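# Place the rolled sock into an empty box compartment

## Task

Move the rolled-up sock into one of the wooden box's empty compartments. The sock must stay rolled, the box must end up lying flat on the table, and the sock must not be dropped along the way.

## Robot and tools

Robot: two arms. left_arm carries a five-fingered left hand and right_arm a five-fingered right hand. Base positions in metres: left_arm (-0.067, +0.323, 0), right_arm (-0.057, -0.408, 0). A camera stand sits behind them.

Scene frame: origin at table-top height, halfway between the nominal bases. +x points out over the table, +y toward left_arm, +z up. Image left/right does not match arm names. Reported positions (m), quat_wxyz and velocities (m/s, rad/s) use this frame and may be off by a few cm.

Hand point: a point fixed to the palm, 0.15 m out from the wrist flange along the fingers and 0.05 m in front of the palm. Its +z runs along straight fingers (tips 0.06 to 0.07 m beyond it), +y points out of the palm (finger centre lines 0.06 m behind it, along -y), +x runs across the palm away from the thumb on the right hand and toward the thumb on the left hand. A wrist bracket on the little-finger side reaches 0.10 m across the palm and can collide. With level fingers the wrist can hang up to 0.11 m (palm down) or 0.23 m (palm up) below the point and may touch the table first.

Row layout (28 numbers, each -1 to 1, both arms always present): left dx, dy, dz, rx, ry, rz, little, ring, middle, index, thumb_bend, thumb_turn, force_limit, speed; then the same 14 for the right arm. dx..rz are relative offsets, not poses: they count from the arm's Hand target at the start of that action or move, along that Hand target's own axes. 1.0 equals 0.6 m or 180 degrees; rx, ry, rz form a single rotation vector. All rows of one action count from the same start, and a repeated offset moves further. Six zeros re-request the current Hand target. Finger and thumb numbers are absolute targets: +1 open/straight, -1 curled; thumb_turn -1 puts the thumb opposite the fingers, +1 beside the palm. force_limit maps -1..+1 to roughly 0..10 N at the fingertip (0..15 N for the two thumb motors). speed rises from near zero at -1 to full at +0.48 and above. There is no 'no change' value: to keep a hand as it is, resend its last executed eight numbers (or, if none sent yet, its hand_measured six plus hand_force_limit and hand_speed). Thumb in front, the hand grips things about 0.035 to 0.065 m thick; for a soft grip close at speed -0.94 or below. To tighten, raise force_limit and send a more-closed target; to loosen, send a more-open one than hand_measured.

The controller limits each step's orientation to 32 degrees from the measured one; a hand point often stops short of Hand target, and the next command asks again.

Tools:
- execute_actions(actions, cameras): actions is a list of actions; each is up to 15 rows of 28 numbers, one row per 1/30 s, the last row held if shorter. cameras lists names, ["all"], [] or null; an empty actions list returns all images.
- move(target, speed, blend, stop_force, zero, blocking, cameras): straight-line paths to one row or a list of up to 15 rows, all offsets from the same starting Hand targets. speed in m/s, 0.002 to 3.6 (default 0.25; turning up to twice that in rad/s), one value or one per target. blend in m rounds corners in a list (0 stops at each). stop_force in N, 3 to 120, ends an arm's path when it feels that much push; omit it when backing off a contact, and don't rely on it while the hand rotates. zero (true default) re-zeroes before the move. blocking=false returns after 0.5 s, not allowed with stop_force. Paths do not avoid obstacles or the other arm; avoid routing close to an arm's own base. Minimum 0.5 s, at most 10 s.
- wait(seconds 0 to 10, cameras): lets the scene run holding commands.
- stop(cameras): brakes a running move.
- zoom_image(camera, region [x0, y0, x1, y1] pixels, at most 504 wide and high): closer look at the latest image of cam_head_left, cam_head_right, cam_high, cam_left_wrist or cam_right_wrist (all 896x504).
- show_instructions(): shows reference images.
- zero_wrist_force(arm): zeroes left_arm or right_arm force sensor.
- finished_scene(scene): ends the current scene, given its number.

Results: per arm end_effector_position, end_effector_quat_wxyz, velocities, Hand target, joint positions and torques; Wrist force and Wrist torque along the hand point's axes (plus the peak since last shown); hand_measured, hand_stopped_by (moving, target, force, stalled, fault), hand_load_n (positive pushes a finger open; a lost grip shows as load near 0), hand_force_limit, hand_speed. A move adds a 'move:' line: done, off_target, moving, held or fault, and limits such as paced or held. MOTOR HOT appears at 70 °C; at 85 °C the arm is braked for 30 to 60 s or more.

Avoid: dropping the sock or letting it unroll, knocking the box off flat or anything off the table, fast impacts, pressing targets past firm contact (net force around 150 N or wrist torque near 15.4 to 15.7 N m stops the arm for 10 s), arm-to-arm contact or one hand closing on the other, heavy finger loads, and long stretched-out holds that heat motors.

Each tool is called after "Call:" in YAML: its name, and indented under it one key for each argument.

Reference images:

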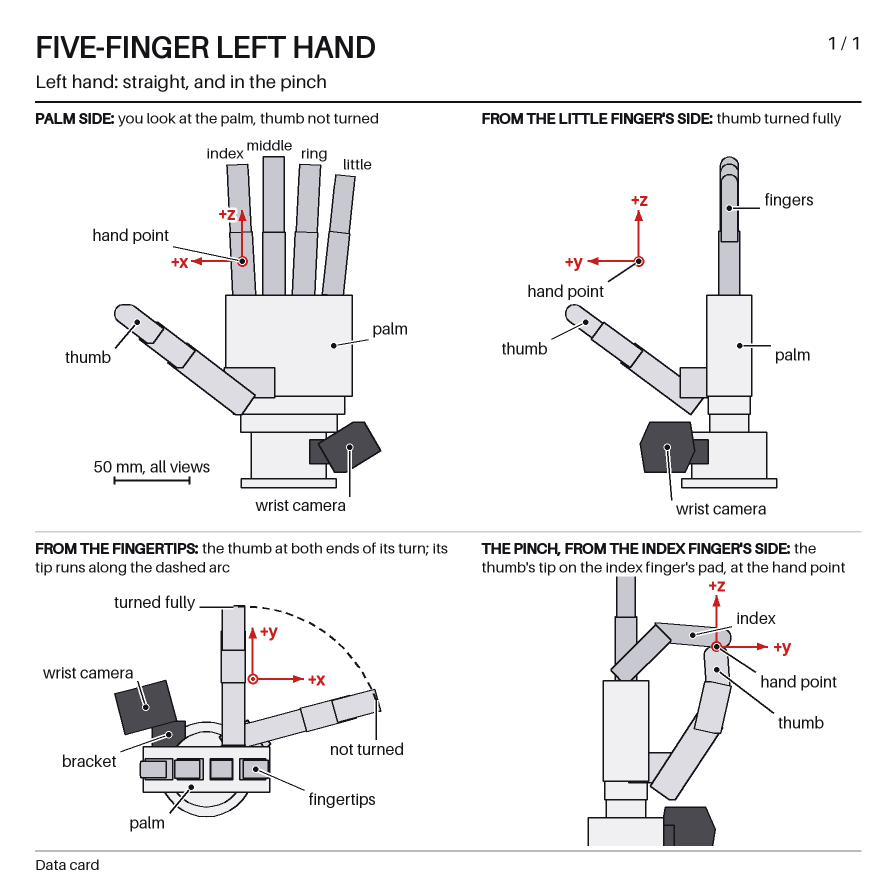

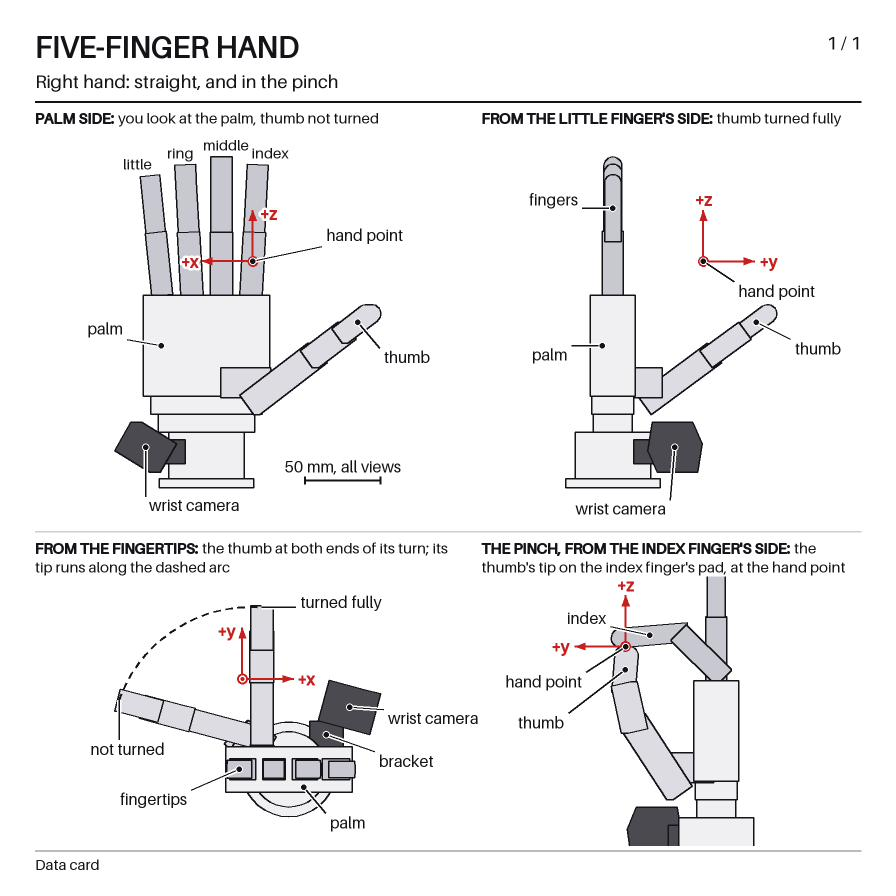

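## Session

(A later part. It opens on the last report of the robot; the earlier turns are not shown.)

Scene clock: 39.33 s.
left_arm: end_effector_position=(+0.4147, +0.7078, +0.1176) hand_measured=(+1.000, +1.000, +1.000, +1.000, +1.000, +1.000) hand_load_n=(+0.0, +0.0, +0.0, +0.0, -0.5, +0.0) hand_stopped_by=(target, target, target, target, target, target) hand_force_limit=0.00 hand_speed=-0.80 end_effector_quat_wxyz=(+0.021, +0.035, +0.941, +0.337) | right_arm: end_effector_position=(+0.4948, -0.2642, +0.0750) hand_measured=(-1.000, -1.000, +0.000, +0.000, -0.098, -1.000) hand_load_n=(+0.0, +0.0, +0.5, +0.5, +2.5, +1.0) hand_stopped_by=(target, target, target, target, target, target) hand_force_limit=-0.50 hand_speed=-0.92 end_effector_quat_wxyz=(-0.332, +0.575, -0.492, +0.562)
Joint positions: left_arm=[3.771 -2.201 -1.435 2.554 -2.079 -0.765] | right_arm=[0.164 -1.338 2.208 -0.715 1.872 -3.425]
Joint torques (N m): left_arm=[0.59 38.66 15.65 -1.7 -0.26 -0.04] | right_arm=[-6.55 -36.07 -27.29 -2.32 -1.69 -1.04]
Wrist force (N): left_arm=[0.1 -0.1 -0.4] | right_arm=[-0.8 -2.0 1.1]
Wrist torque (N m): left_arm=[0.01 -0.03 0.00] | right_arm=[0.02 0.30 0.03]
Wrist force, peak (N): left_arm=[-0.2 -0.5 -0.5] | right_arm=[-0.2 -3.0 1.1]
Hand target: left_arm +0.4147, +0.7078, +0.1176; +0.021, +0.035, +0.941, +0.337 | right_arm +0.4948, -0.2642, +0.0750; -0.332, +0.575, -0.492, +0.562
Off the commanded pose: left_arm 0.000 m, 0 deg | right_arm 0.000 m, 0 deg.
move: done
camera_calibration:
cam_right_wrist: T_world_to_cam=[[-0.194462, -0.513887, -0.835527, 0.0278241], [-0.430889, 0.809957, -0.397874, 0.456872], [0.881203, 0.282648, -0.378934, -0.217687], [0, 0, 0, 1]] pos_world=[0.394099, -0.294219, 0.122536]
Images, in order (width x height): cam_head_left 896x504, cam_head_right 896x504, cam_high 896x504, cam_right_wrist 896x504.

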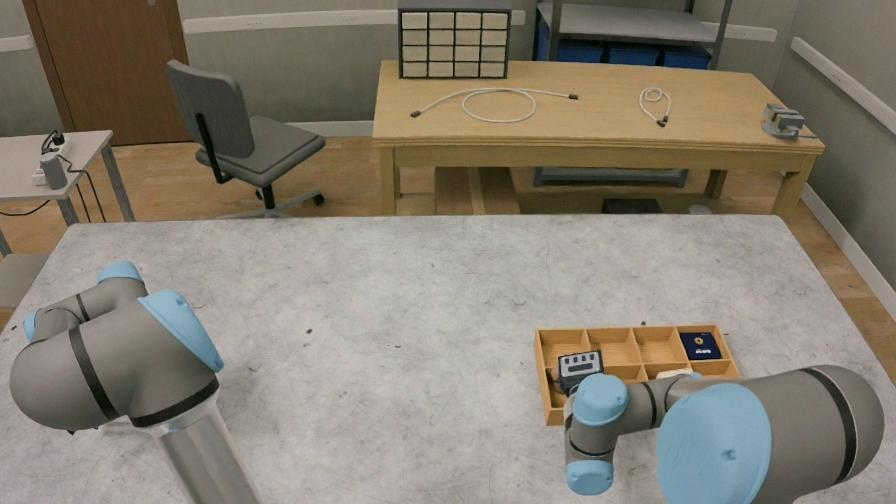

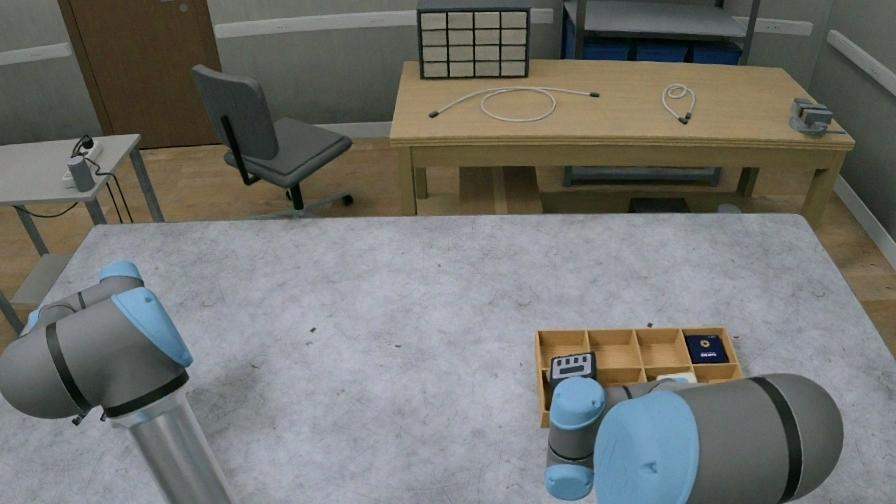

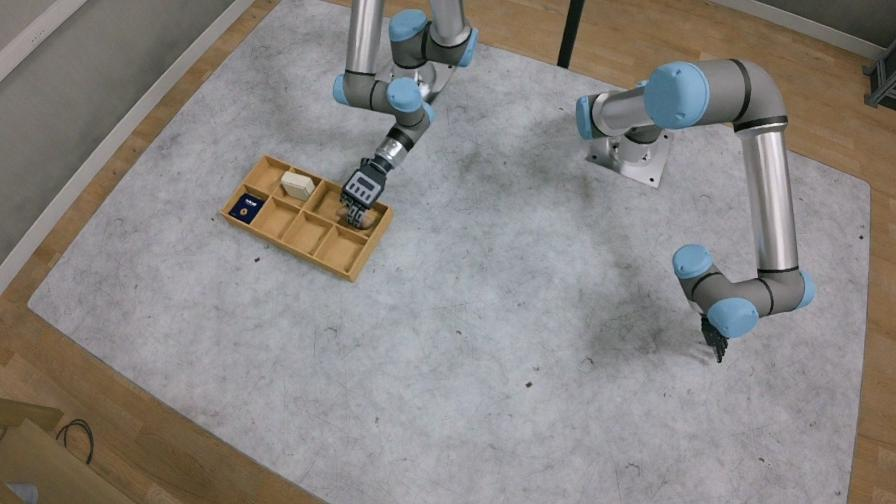

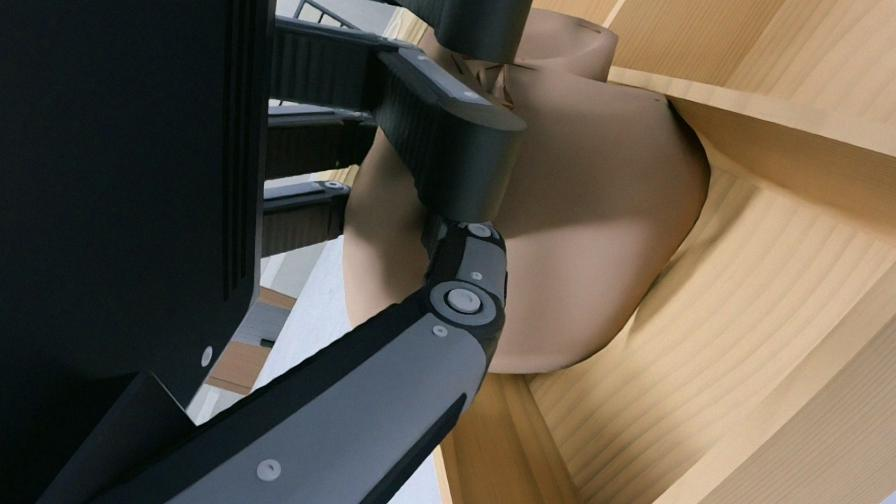

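Call:
move:
  target: [0,0,0,0,0,0,1,1,1,1,1,1,0,-0.8,-0.0112,0.0192,-0.011,0,0,0,-1,-1,0.0,0.0,-0.1,-1,-0.5,-0.92]
  speed: 0.04
  stop_force: 5
  cameras: ["cam_high","cam_right_wrist"]

Call:
zoom_image:
  camera: "cam_high"
  region: [310, 180, 400, 270]

Scene clock: 43.43 s.
left_arm: end_effector_position=(+0.4147, +0.7078, +0.1176) hand_measured=(+1.000, +1.000, +1.000, +1.000, +1.000, +1.000) hand_load_n=(+0.0, +0.0, +0.0, +0.0, +0.0, +0.0) hand_stopped_by=(target, target, target, target, target, target) hand_force_limit=0.00 hand_speed=-0.80 end_effector_quat_wxyz=(+0.021, +0.035, +0.941, +0.337) | right_arm: end_effector_position=(+0.4870, -0.2601, +0.0630) hand_measured=(-1.000, -1.000, +0.000, +0.000, -0.098, -1.000) hand_load_n=(+0.0, +0.0, +1.0, +0.5, +3.0, +0.5) hand_stopped_by=(target, target, target, target, target, target) hand_force_limit=-0.50 hand_speed=-0.92 end_effector_quat_wxyz=(-0.332, +0.575, -0.492, +0.562)
Joint positions: left_arm=[3.771 -2.201 -1.435 2.554 -2.079 -0.765] | right_arm=[0.179 -1.32 2.231 -0.756 1.887 -3.422]
Joint torques (N m): left_arm=[-0.38 39.58 16.47 -1.84 -0.18 -0.32] | right_arm=[-8.81 -36.57 -27.32 0.04 -2.08 -1.12]
Wrist force (N): left_arm=[0.0 -0.2 -0.3] | right_arm=[-0.8 -2.3 0.8]
Wrist torque (N m): left_arm=[0.00 -0.01 0.00] | right_arm=[-0.03 0.33 0.01]
Wrist force, peak (N): left_arm=[-0.1 -0.7 -0.3] | right_arm=[-0.6 -3.2 1.1]
Hand target: left_arm +0.4147, +0.7078, +0.1176; +0.021, +0.035, +0.941, +0.337 | right_arm +0.4870, -0.2601, +0.0630; -0.332, +0.575, -0.492, +0.562
Off the commanded pose: left_arm 0.000 m, 0 deg | right_arm 0.000 m, 0 deg.
move: done
camera_calibration:
cam_right_wrist: T_world_to_cam=[[-0.194462, -0.513887, -0.835527, 0.018317], [-0.430889, 0.809957, -0.397874, 0.445453], [0.881203, 0.282648, -0.378934, -0.216404], [0, 0, 0, 1]] pos_world=[0.386199, -0.290219, 0.110536]
Images, in order (width x height): cam_high 896x504, cam_right_wrist 896x504.

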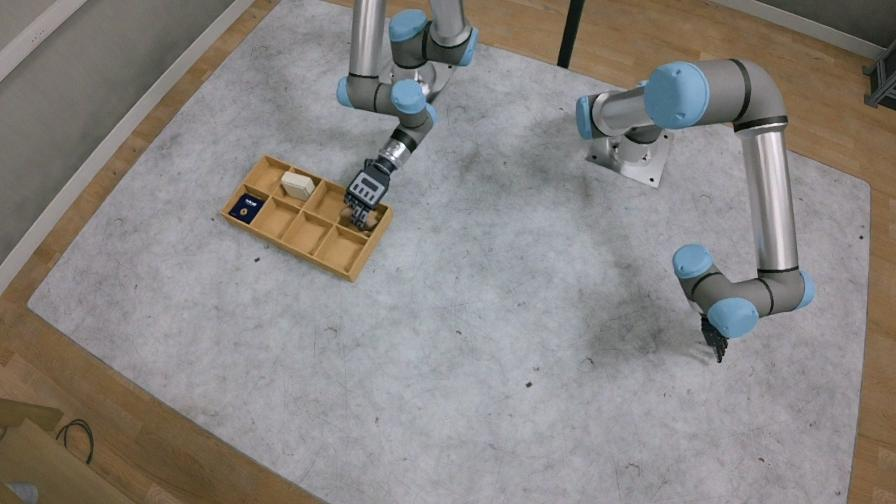

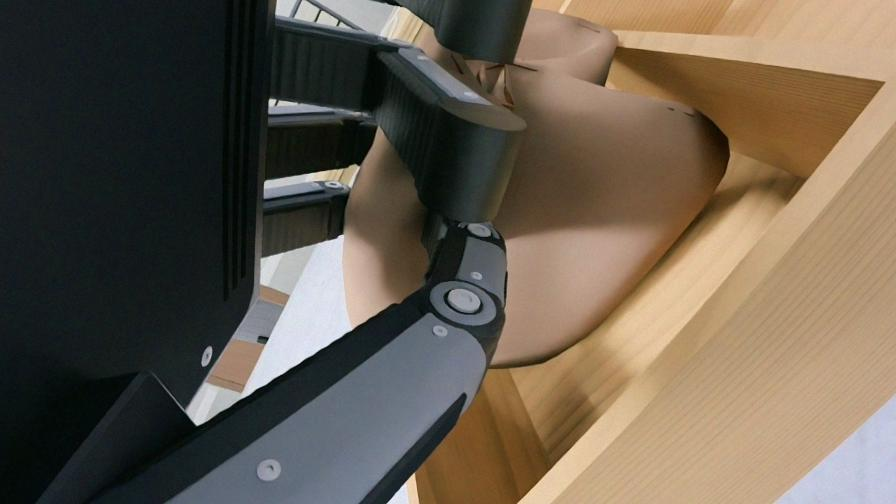

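Scaled by 5.600 from the camera's 896x504 image, which has a finer 1280x720 frame.

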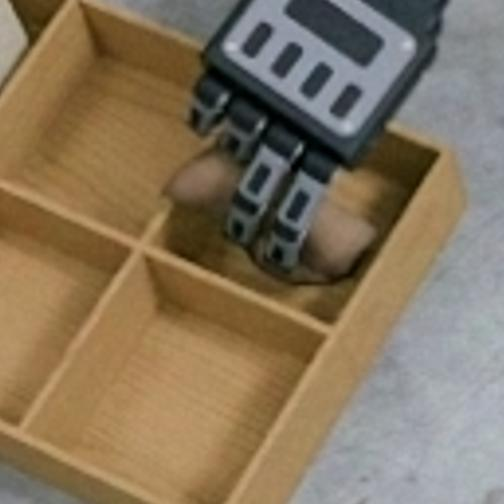

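Call:
move:
  target: [0,0,0,0,0,0,1,1,1,1,1,1,0,-0.8,-0.0167,0.017,0.0032,-0.0945,0.0029,0.0634,-1,-1,0.0,0.0,-0.1,-1,-0.5,-0.92]
  speed: 0.08
  cameras: ["cam_head_left","cam_head_right","cam_high","cam_right_wrist"]

Call:
zoom_image:
  camera: "cam_high"
  region: [310, 180, 400, 270]

Call:
zoom_image:
  camera: "cam_head_left"
  region: [525, 320, 635, 435]

Scene clock: 47.10 s.
left_arm: end_effector_position=(+0.4147, +0.7078, +0.1176) hand_measured=(+1.000, +1.000, +1.000, +1.000, +1.000, +1.000) hand_load_n=(+0.0, +0.0, +0.0, +0.0, +0.0, +0.0) hand_stopped_by=(target, target, target, target, target, target) hand_force_limit=0.00 hand_speed=-0.80 end_effector_quat_wxyz=(+0.021, +0.035, +0.941, +0.337) | right_arm: end_effector_position=(+0.4881, -0.2541, +0.0499) hand_measured=(-1.000, -1.000, +0.000, +0.000, -0.098, -1.000) hand_load_n=(+0.0, +0.0, +1.0, +0.5, +3.0, +0.5) hand_stopped_by=(target, target, target, target, target, target) hand_force_limit=-0.50 hand_speed=-0.92 end_effector_quat_wxyz=(-0.295, +0.564, -0.626, +0.450)
Joint positions: left_arm=[3.771 -2.201 -1.435 2.554 -2.079 -0.765] | right_arm=[0.177 -1.272 2.018 -0.281 1.932 -3.119]
Joint torques (N m): left_arm=[0.24 40.38 15.45 -1.75 -0.3 -0.27] | right_arm=[3.77 -39.96 -5.66 -0.42 0.57 -0.26]
Wrist force (N): left_arm=[0.0 -0.2 -0.2] | right_arm=[-0.6 -1.8 0.2]
Wrist torque (N m): left_arm=[-0.01 -0.01 0.00] | right_arm=[0.00 0.28 -0.13]
Wrist force, peak (N): left_arm=[0.3 -0.5 -0.5] | right_arm=[-0.7 -2.4 0.9]
Hand target: left_arm +0.4147, +0.7078, +0.1176; +0.021, +0.035, +0.941, +0.337 | right_arm +0.4881, -0.2540, +0.0500; +0.295, -0.564, +0.626, -0.450
Off the commanded pose: left_arm 0.000 m, 0 deg | right_arm 0.000 m, 0 deg.
move: done
camera_calibration:
cam_right_wrist: T_world_to_cam=[[-0.453431, -0.277317, -0.847051, 0.197863], [-0.375784, 0.921247, -0.100448, 0.422363], [0.808199, 0.272762, -0.521933, -0.183863], [0, 0, 0, 1]] pos_world=[0.397033, -0.284079, 0.114062]
Images, in order (width x height): cam_head_left 896x504, cam_head_right 896x504, cam_high 896x504, cam_right_wrist 896x504.

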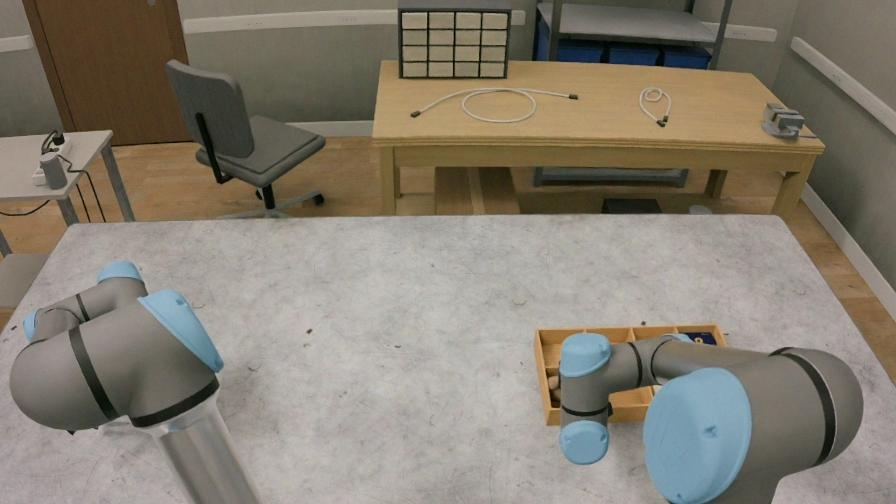

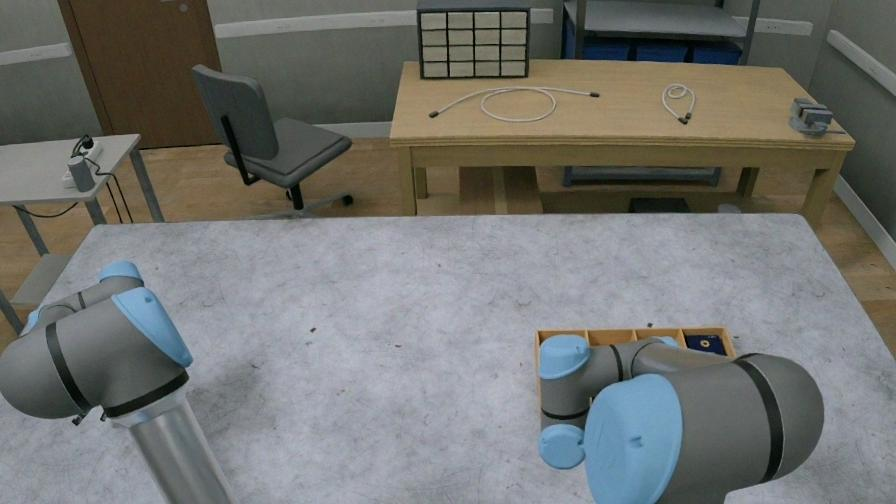

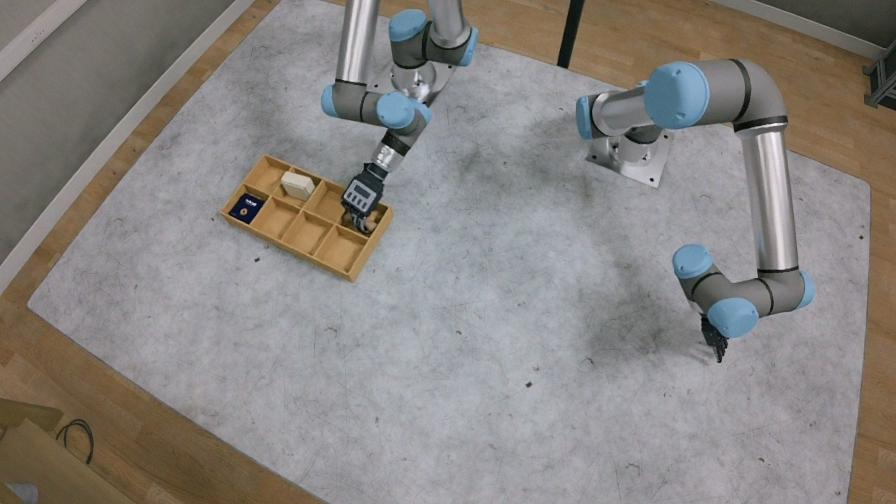

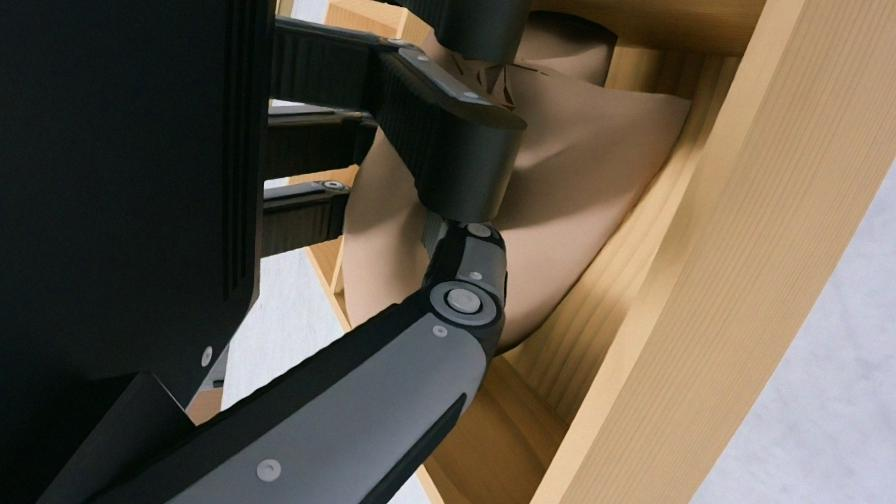

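Scaled by 5.600 from the camera's 896x504 image, which has a finer 1280x720 frame.

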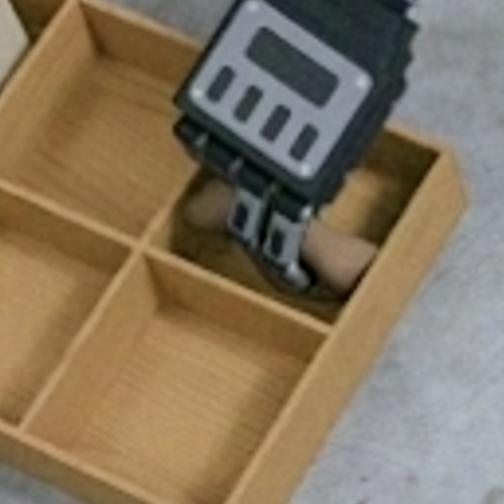

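Scaled by 4.383 from the camera's 896x504 image, which has a finer 1280x720 frame.

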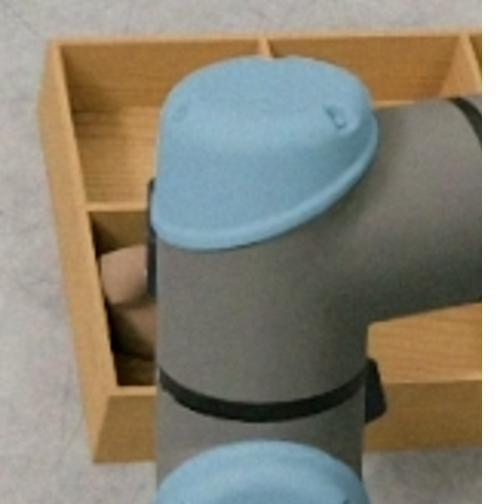

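Call:
move:
  target: [0,0,0,0,0,0,1,1,1,1,1,1,0,-0.8,-0.0014,0.009,0.0042,0,0,0,-1,-1,0.0,0.0,-0.1,-1,-0.5,-0.92]
  speed: 0.02
  stop_force: 4
  cameras: ["cam_high","cam_right_wrist"]

Call:
zoom_image:
  camera: "cam_high"
  region: [310, 180, 400, 270]

Scene clock: 49.03 s.
left_arm: end_effector_position=(+0.4147, +0.7078, +0.1176) hand_measured=(+1.000, +1.000, +1.000, +1.000, +1.000, +1.000) hand_load_n=(+0.0, +0.0, +0.0, +0.0, +0.0, +0.0) hand_stopped_by=(target, target, target, target, target, target) hand_force_limit=0.00 hand_speed=-0.80 end_effector_quat_wxyz=(+0.021, +0.035, +0.941, +0.337) | right_arm: end_effector_position=(+0.4880, -0.2540, +0.0439) hand_measured=(-1.000, -1.000, +0.000, +0.000, -0.098, -1.000) hand_load_n=(+0.0, +0.0, +1.0, +0.5, +3.0, +0.5) hand_stopped_by=(target, target, target, target, target, target) hand_force_limit=-0.50 hand_speed=-0.92 end_effector_quat_wxyz=(-0.295, +0.564, -0.626, +0.450)
Joint positions: left_arm=[3.771 -2.201 -1.435 2.554 -2.079 -0.765] | right_arm=[0.177 -1.261 2.024 -0.297 1.933 -3.118]
Joint torques (N m): left_arm=[-0.69 38.71 15.75 -1.61 -0.22 -0.29] | right_arm=[5.42 -42.06 -25.3 0.82 2.44 0.46]
Wrist force (N): left_arm=[0.1 -0.4 -0.3] | right_arm=[-1.0 -1.8 0.4]
Wrist torque (N m): left_arm=[-0.04 -0.03 0.01] | right_arm=[0.00 0.33 -0.15]
Wrist force, peak (N): left_arm=[0.3 -0.6 -0.3] | right_arm=[-0.8 -2.3 0.5]
Hand target: left_arm +0.4147, +0.7078, +0.1176; +0.021, +0.035, +0.941, +0.337 | right_arm +0.4880, -0.2540, +0.0439; +0.295, -0.564, +0.626, -0.450
Off the commanded pose: left_arm 0.000 m, 0 deg | right_arm 0.000 m, 0 deg.
move: done
camera_calibration:
cam_right_wrist: T_world_to_cam=[[-0.453463, -0.277239, -0.84706, 0.192771], [-0.375746, 0.921271, -0.100377, 0.421706], [0.8082, 0.272762, -0.521933, -0.186914], [0, 0, 0, 1]] pos_world=[0.396933, -0.284079, 0.108062]
Images, in order (width x height): cam_high 896x504, cam_right_wrist 896x504.

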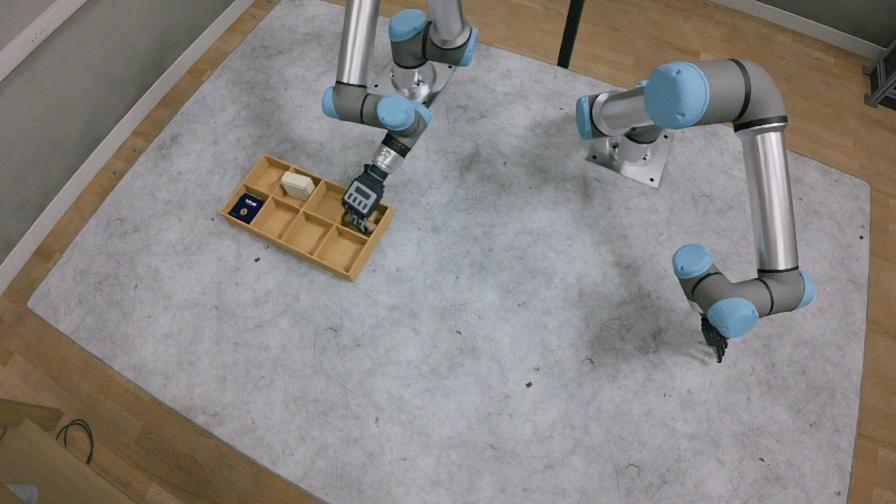

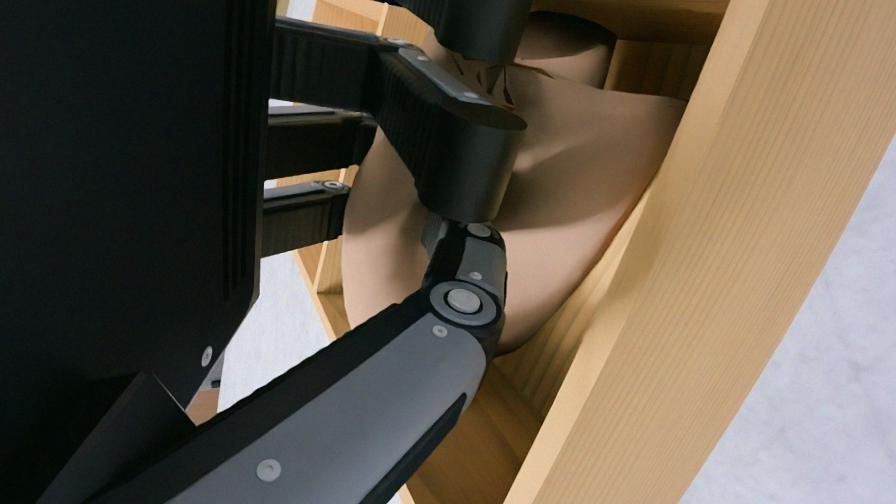

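Scaled by 5.600 from the camera's 896x504 image, which has a finer 1280x720 frame.

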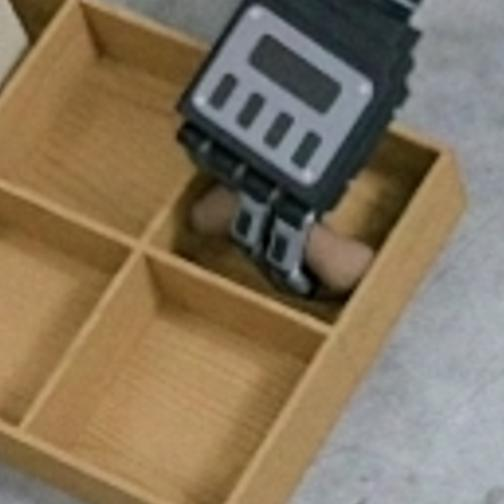

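Call:
move:
  target: [0,0,0,0,0,0,1,1,1,1,1,1,0,-0.8,0,0,0,0,0,0,-1,-1,0.4,0.4,-0.1,-1,-0.5,-0.75]
  speed: 0.02
  cameras: ["cam_high","cam_right_wrist"]

Call:
zoom_image:
  camera: "cam_high"
  region: [310, 180, 400, 270]

Scene clock: 49.97 s.
left_arm: end_effector_position=(+0.4147, +0.7078, +0.1176) hand_measured=(+1.000, +1.000, +1.000, +1.000, +1.000, +1.000) hand_load_n=(+0.0, +0.0, +0.0, +0.0, +0.0, +0.0) hand_stopped_by=(target, target, target, target, target, target) hand_force_limit=0.00 hand_speed=-0.80 end_effector_quat_wxyz=(+0.021, +0.035, +0.941, +0.337) | right_arm: end_effector_position=(+0.4880, -0.2540, +0.0439) hand_measured=(-1.000, -1.000, +0.400, +0.400, -0.098, -1.000) hand_load_n=(+0.0, +0.0, +0.0, -0.5, +0.5, +0.0) hand_stopped_by=(target, target, target, target, target, target) hand_force_limit=-0.50 hand_speed=-0.75 end_effector_quat_wxyz=(-0.295, +0.564, -0.626, +0.450)
Joint positions: left_arm=[3.771 -2.201 -1.435 2.554 -2.079 -0.765] | right_arm=[0.177 -1.261 2.024 -0.297 1.933 -3.118]
Joint torques (N m): left_arm=[0.57 40.54 14.44 -1.84 -0.1 -0.23] | right_arm=[3.69 -41.16 -25.09 -0.38 2.27 0.11]
Wrist force (N): left_arm=[0.2 -0.3 -0.2] | right_arm=[-0.7 -1.3 0.0]
Wrist torque (N m): left_arm=[-0.03 -0.04 0.01] | right_arm=[0.00 0.28 -0.13]
Wrist force, peak (N): left_arm=[0.5 -0.4 -0.4] | right_arm=[-0.9 -2.1 0.5]
Hand target: left_arm +0.4147, +0.7078, +0.1176; +0.021, +0.035, +0.941, +0.337 | right_arm +0.4880, -0.2540, +0.0439; +0.295, -0.564, +0.626, -0.450
Off the commanded pose: left_arm 0.000 m, 0 deg | right_arm 0.000 m, 0 deg.
move: done
camera_calibration:
cam_right_wrist: T_world_to_cam=[[-0.4535, -0.277251, -0.847036, 0.19278], [-0.375776, 0.921261, -0.100357, 0.421713], [0.808165, 0.272784, -0.521976, -0.186889], [0, 0, 0, 1]] pos_world=[0.396933, -0.284079, 0.108062]
Images, in order (width x height): cam_high 896x504, cam_right_wrist 896x504.

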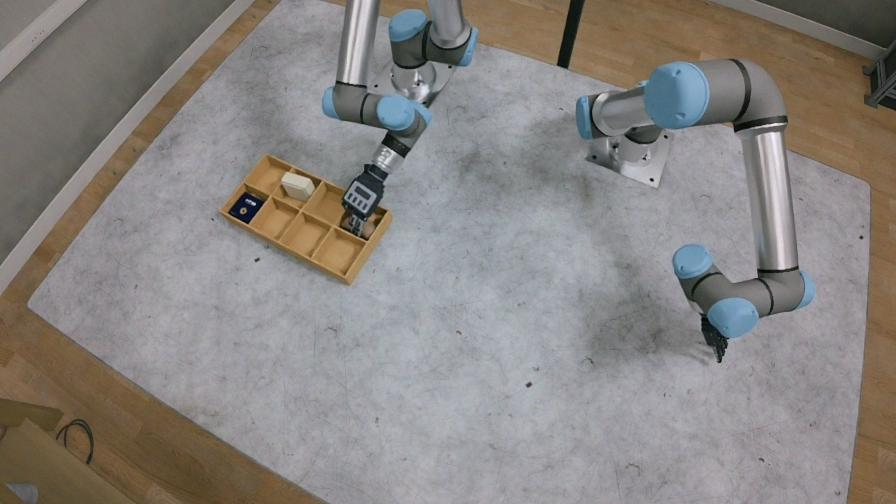

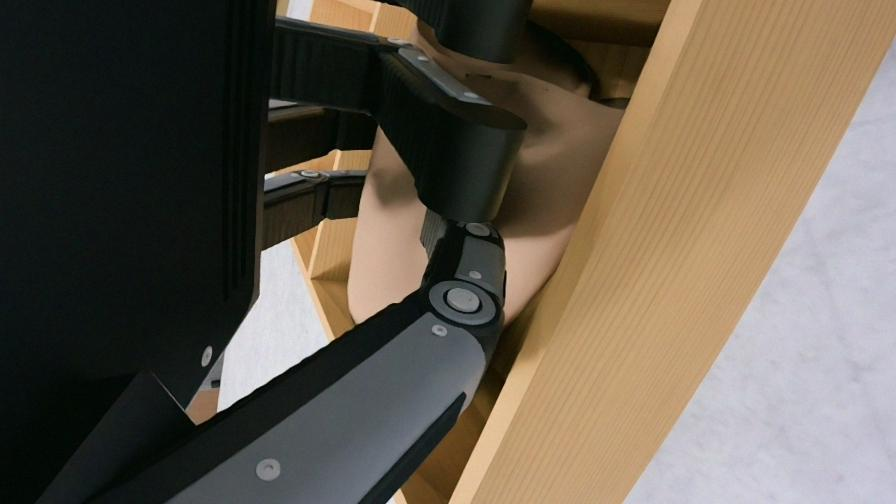

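Scaled by 5.600 from the camera's 896x504 image, which has a finer 1280x720 frame.

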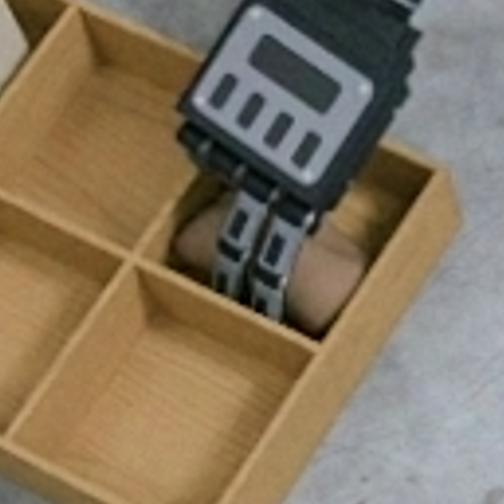

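Call:
move:
  target: [0,0,0,0,0,0,1,1,1,1,1,1,0,-0.8,0,0,0,0,0,0,-1,-1,0.32,0.32,0.12,-1,-0.5,-0.75]
  speed: 0.02
  cameras: ["cam_high","cam_right_wrist"]

Call:
zoom_image:
  camera: "cam_high"
  region: [310, 180, 400, 270]

Scene clock: 51.07 s.
left_arm: end_effector_position=(+0.4147, +0.7078, +0.1176) hand_measured=(+1.000, +1.000, +1.000, +1.000, +1.000, +1.000) hand_load_n=(+0.0, +0.0, +0.0, +0.0, +0.0, +0.0) hand_stopped_by=(target, target, target, target, target, target) hand_force_limit=0.00 hand_speed=-0.80 end_effector_quat_wxyz=(+0.021, +0.035, +0.941, +0.337) | right_arm: end_effector_position=(+0.4881, -0.2540, +0.0439) hand_measured=(-1.000, -1.000, +0.320, +0.320, +0.120, -1.000) hand_load_n=(+0.0, +0.0, +0.0, +0.0, -0.5, -0.5) hand_stopped_by=(target, target, target, target, target, target) hand_force_limit=-0.50 hand_speed=-0.75 end_effector_quat_wxyz=(-0.295, +0.564, -0.626, +0.450)
Joint positions: left_arm=[3.771 -2.201 -1.435 2.554 -2.079 -0.765] | right_arm=[0.177 -1.261 2.024 -0.297 1.933 -3.118]
Joint torques (N m): left_arm=[-0.89 39 15.76 -1.76 -0.18 -0.22] | right_arm=[4.73 -38.46 -26.14 -0.83 2.55 -0.23]
Wrist force (N): left_arm=[-0.1 -0.3 -0.1] | right_arm=[-0.5 -5.3 -0.1]
Wrist torque (N m): left_arm=[-0.03 0.01 0.00] | right_arm=[-0.28 0.27 -0.18]
Wrist force, peak (N): left_arm=[0.5 -0.2 -0.6] | right_arm=[-0.6 -5.6 -0.1]
Hand target: left_arm +0.4147, +0.7078, +0.1176; +0.021, +0.035, +0.941, +0.337 | right_arm +0.4880, -0.2540, +0.0439; +0.295, -0.564, +0.626, -0.450
Off the commanded pose: left_arm 0.000 m, 0 deg | right_arm 0.000 m, 0 deg.
move: done
camera_calibration:
cam_right_wrist: T_world_to_cam=[[-0.453463, -0.277239, -0.84706, 0.192771], [-0.375746, 0.921271, -0.100377, 0.421706], [0.8082, 0.272762, -0.521933, -0.186914], [0, 0, 0, 1]] pos_world=[0.396933, -0.284079, 0.108062]
Images, in order (width x height): cam_high 896x504, cam_right_wrist 896x504.

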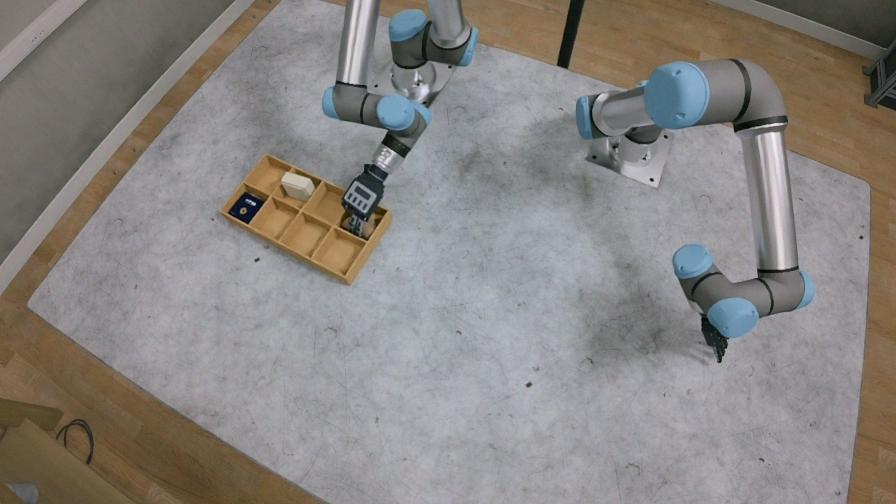

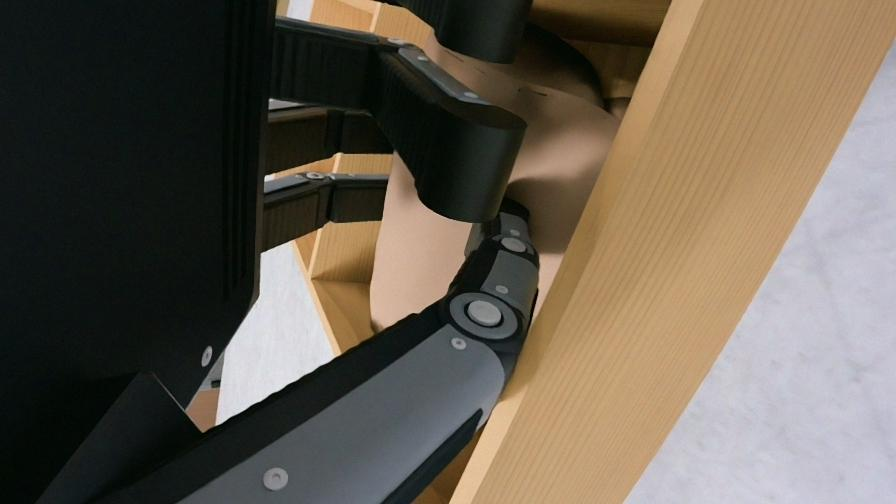

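Scaled by 5.600 from the camera's 896x504 image, which has a finer 1280x720 frame.

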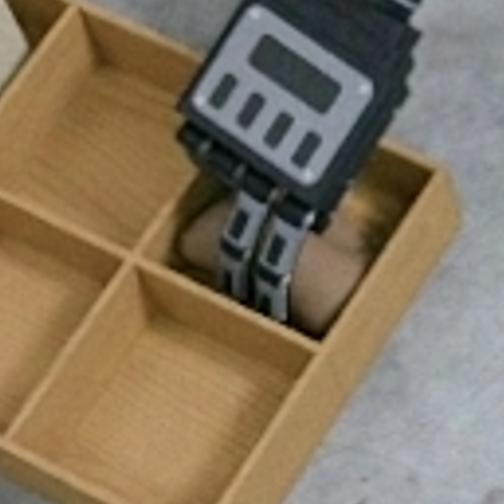

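Call:
move:
  target: [0,0,0,0,0,0,1,1,1,1,1,1,0,-0.8,0.0018,-0.0202,-0.004,0,0,0,-1,-1,0.32,0.32,0.12,-1,-0.5,-0.75]
  speed: 0.03
  cameras: ["cam_head_left","cam_high","cam_right_wrist"]

Call:
zoom_image:
  camera: "cam_high"
  region: [310, 180, 400, 270]

Scene clock: 51.93 s.
left_arm: end_effector_position=(+0.4147, +0.7078, +0.1176) hand_measured=(+1.000, +1.000, +1.000, +1.000, +1.000, +1.000) hand_load_n=(+0.0, +0.0, +0.0, +0.0, +0.0, +0.0) hand_stopped_by=(target, target, target, target, target, target) hand_force_limit=0.00 hand_speed=-0.80 end_effector_quat_wxyz=(+0.021, +0.035, +0.941, +0.337) | right_arm: end_effector_position=(+0.4912, -0.2540, +0.0562) hand_measured=(-1.000, -1.000, +0.320, +0.320, +0.120, -1.000) hand_load_n=(+0.0, +0.0, +0.5, +0.0, +0.0, +0.0) hand_stopped_by=(target, target, target, target, target, target) hand_force_limit=-0.50 hand_speed=-0.75 end_effector_quat_wxyz=(-0.296, +0.564, -0.626, +0.451) end_effector_velocity=(+0.001, +0.000, +0.000) end_effector_angular_velocity=(+0.002, -0.004, +0.000)
Joint positions: left_arm=[3.771 -2.201 -1.435 2.554 -2.079 -0.765] | right_arm=[0.176 -1.277 2.004 -0.263 1.931 -3.119]
Joint velocities: left_arm=[within noise] | right_arm=[0 0 0.002 -0.006 -0.001 0.001]
Joint torques (N m): left_arm=[-0.39 39.34 14.4 -1.92 -0.17 -0.21] | right_arm=[-8.22 -24.05 -7.45 -1.52 -1.43 -0.98]
Wrist force (N): left_arm=[0.0 -0.3 -0.1] | right_arm=[-0.6 -2.1 0.7]
Wrist torque (N m): left_arm=[-0.03 -0.01 0.01] | right_arm=[-0.06 0.26 -0.13]
Wrist force, peak (N): left_arm=[0.1 -0.1 -0.6] | right_arm=[-0.3 -5.6 -0.1]
Hand target: left_arm +0.4147, +0.7078, +0.1176; +0.021, +0.035, +0.941, +0.337 | right_arm +0.4911, -0.2540, +0.0560; +0.295, -0.564, +0.626, -0.450
Off the commanded pose: left_arm 0.000 m, 0 deg | right_arm 0.000 m, 0 deg.
move: done
camera_calibration:
cam_right_wrist: T_world_to_cam=[[-0.453257, -0.277259, -0.847163, 0.204566], [-0.375738, 0.921263, -0.100479, 0.42415], [0.808318, 0.272768, -0.521746, -0.183149], [0, 0, 0, 1]] pos_world=[0.400133, -0.284079, 0.120362]
Images, in order (width x height): cam_head_left 896x504, cam_high 896x504, cam_right_wrist 896x504.

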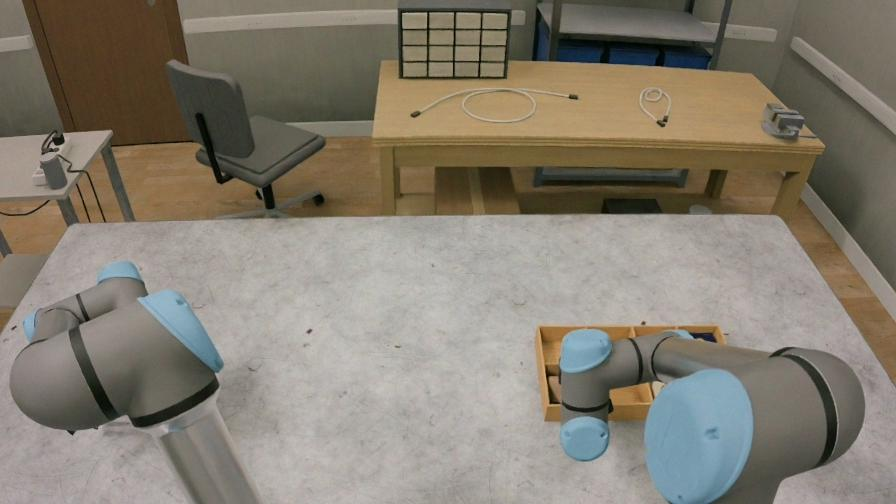

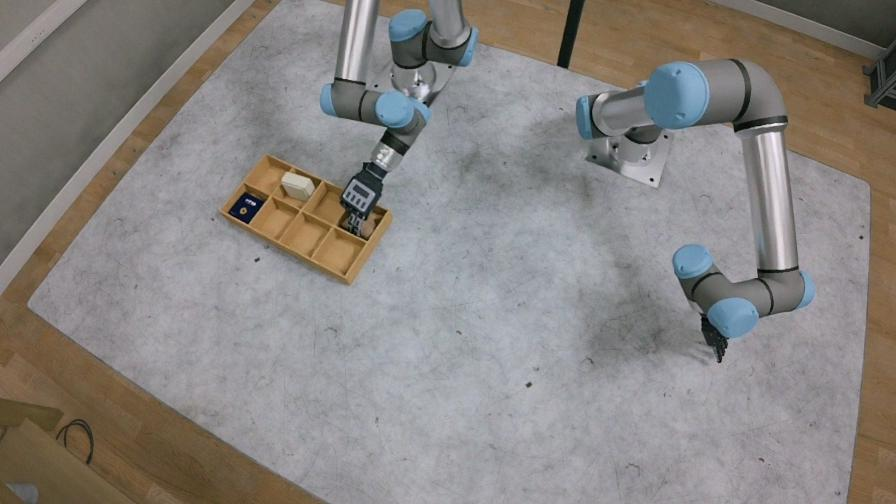

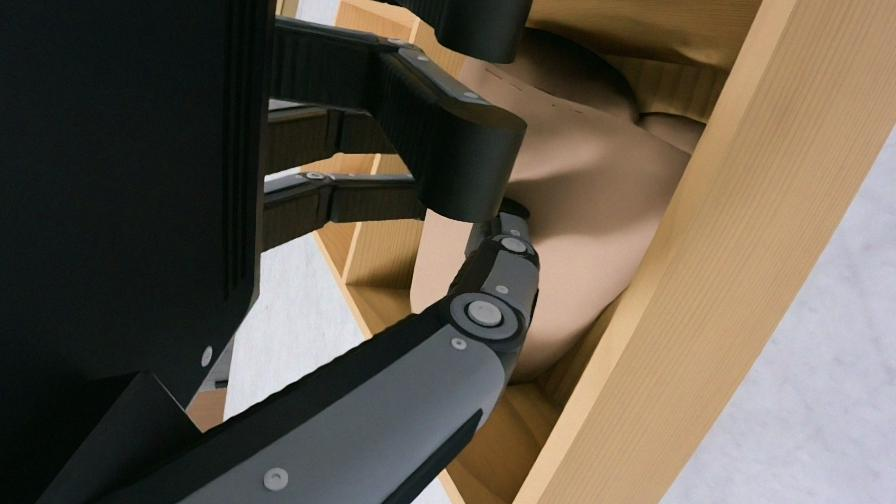

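Scaled by 5.600 from the camera's 896x504 image, which has a finer 1280x720 frame.

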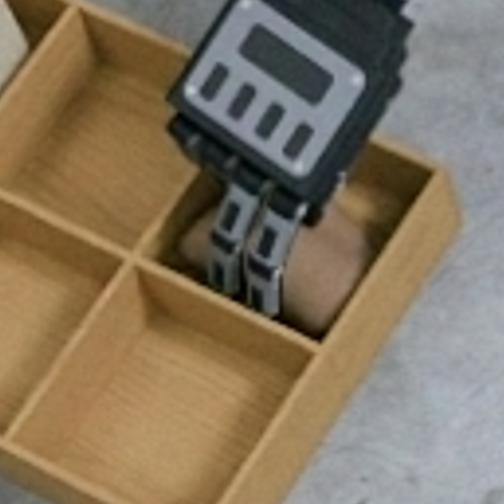

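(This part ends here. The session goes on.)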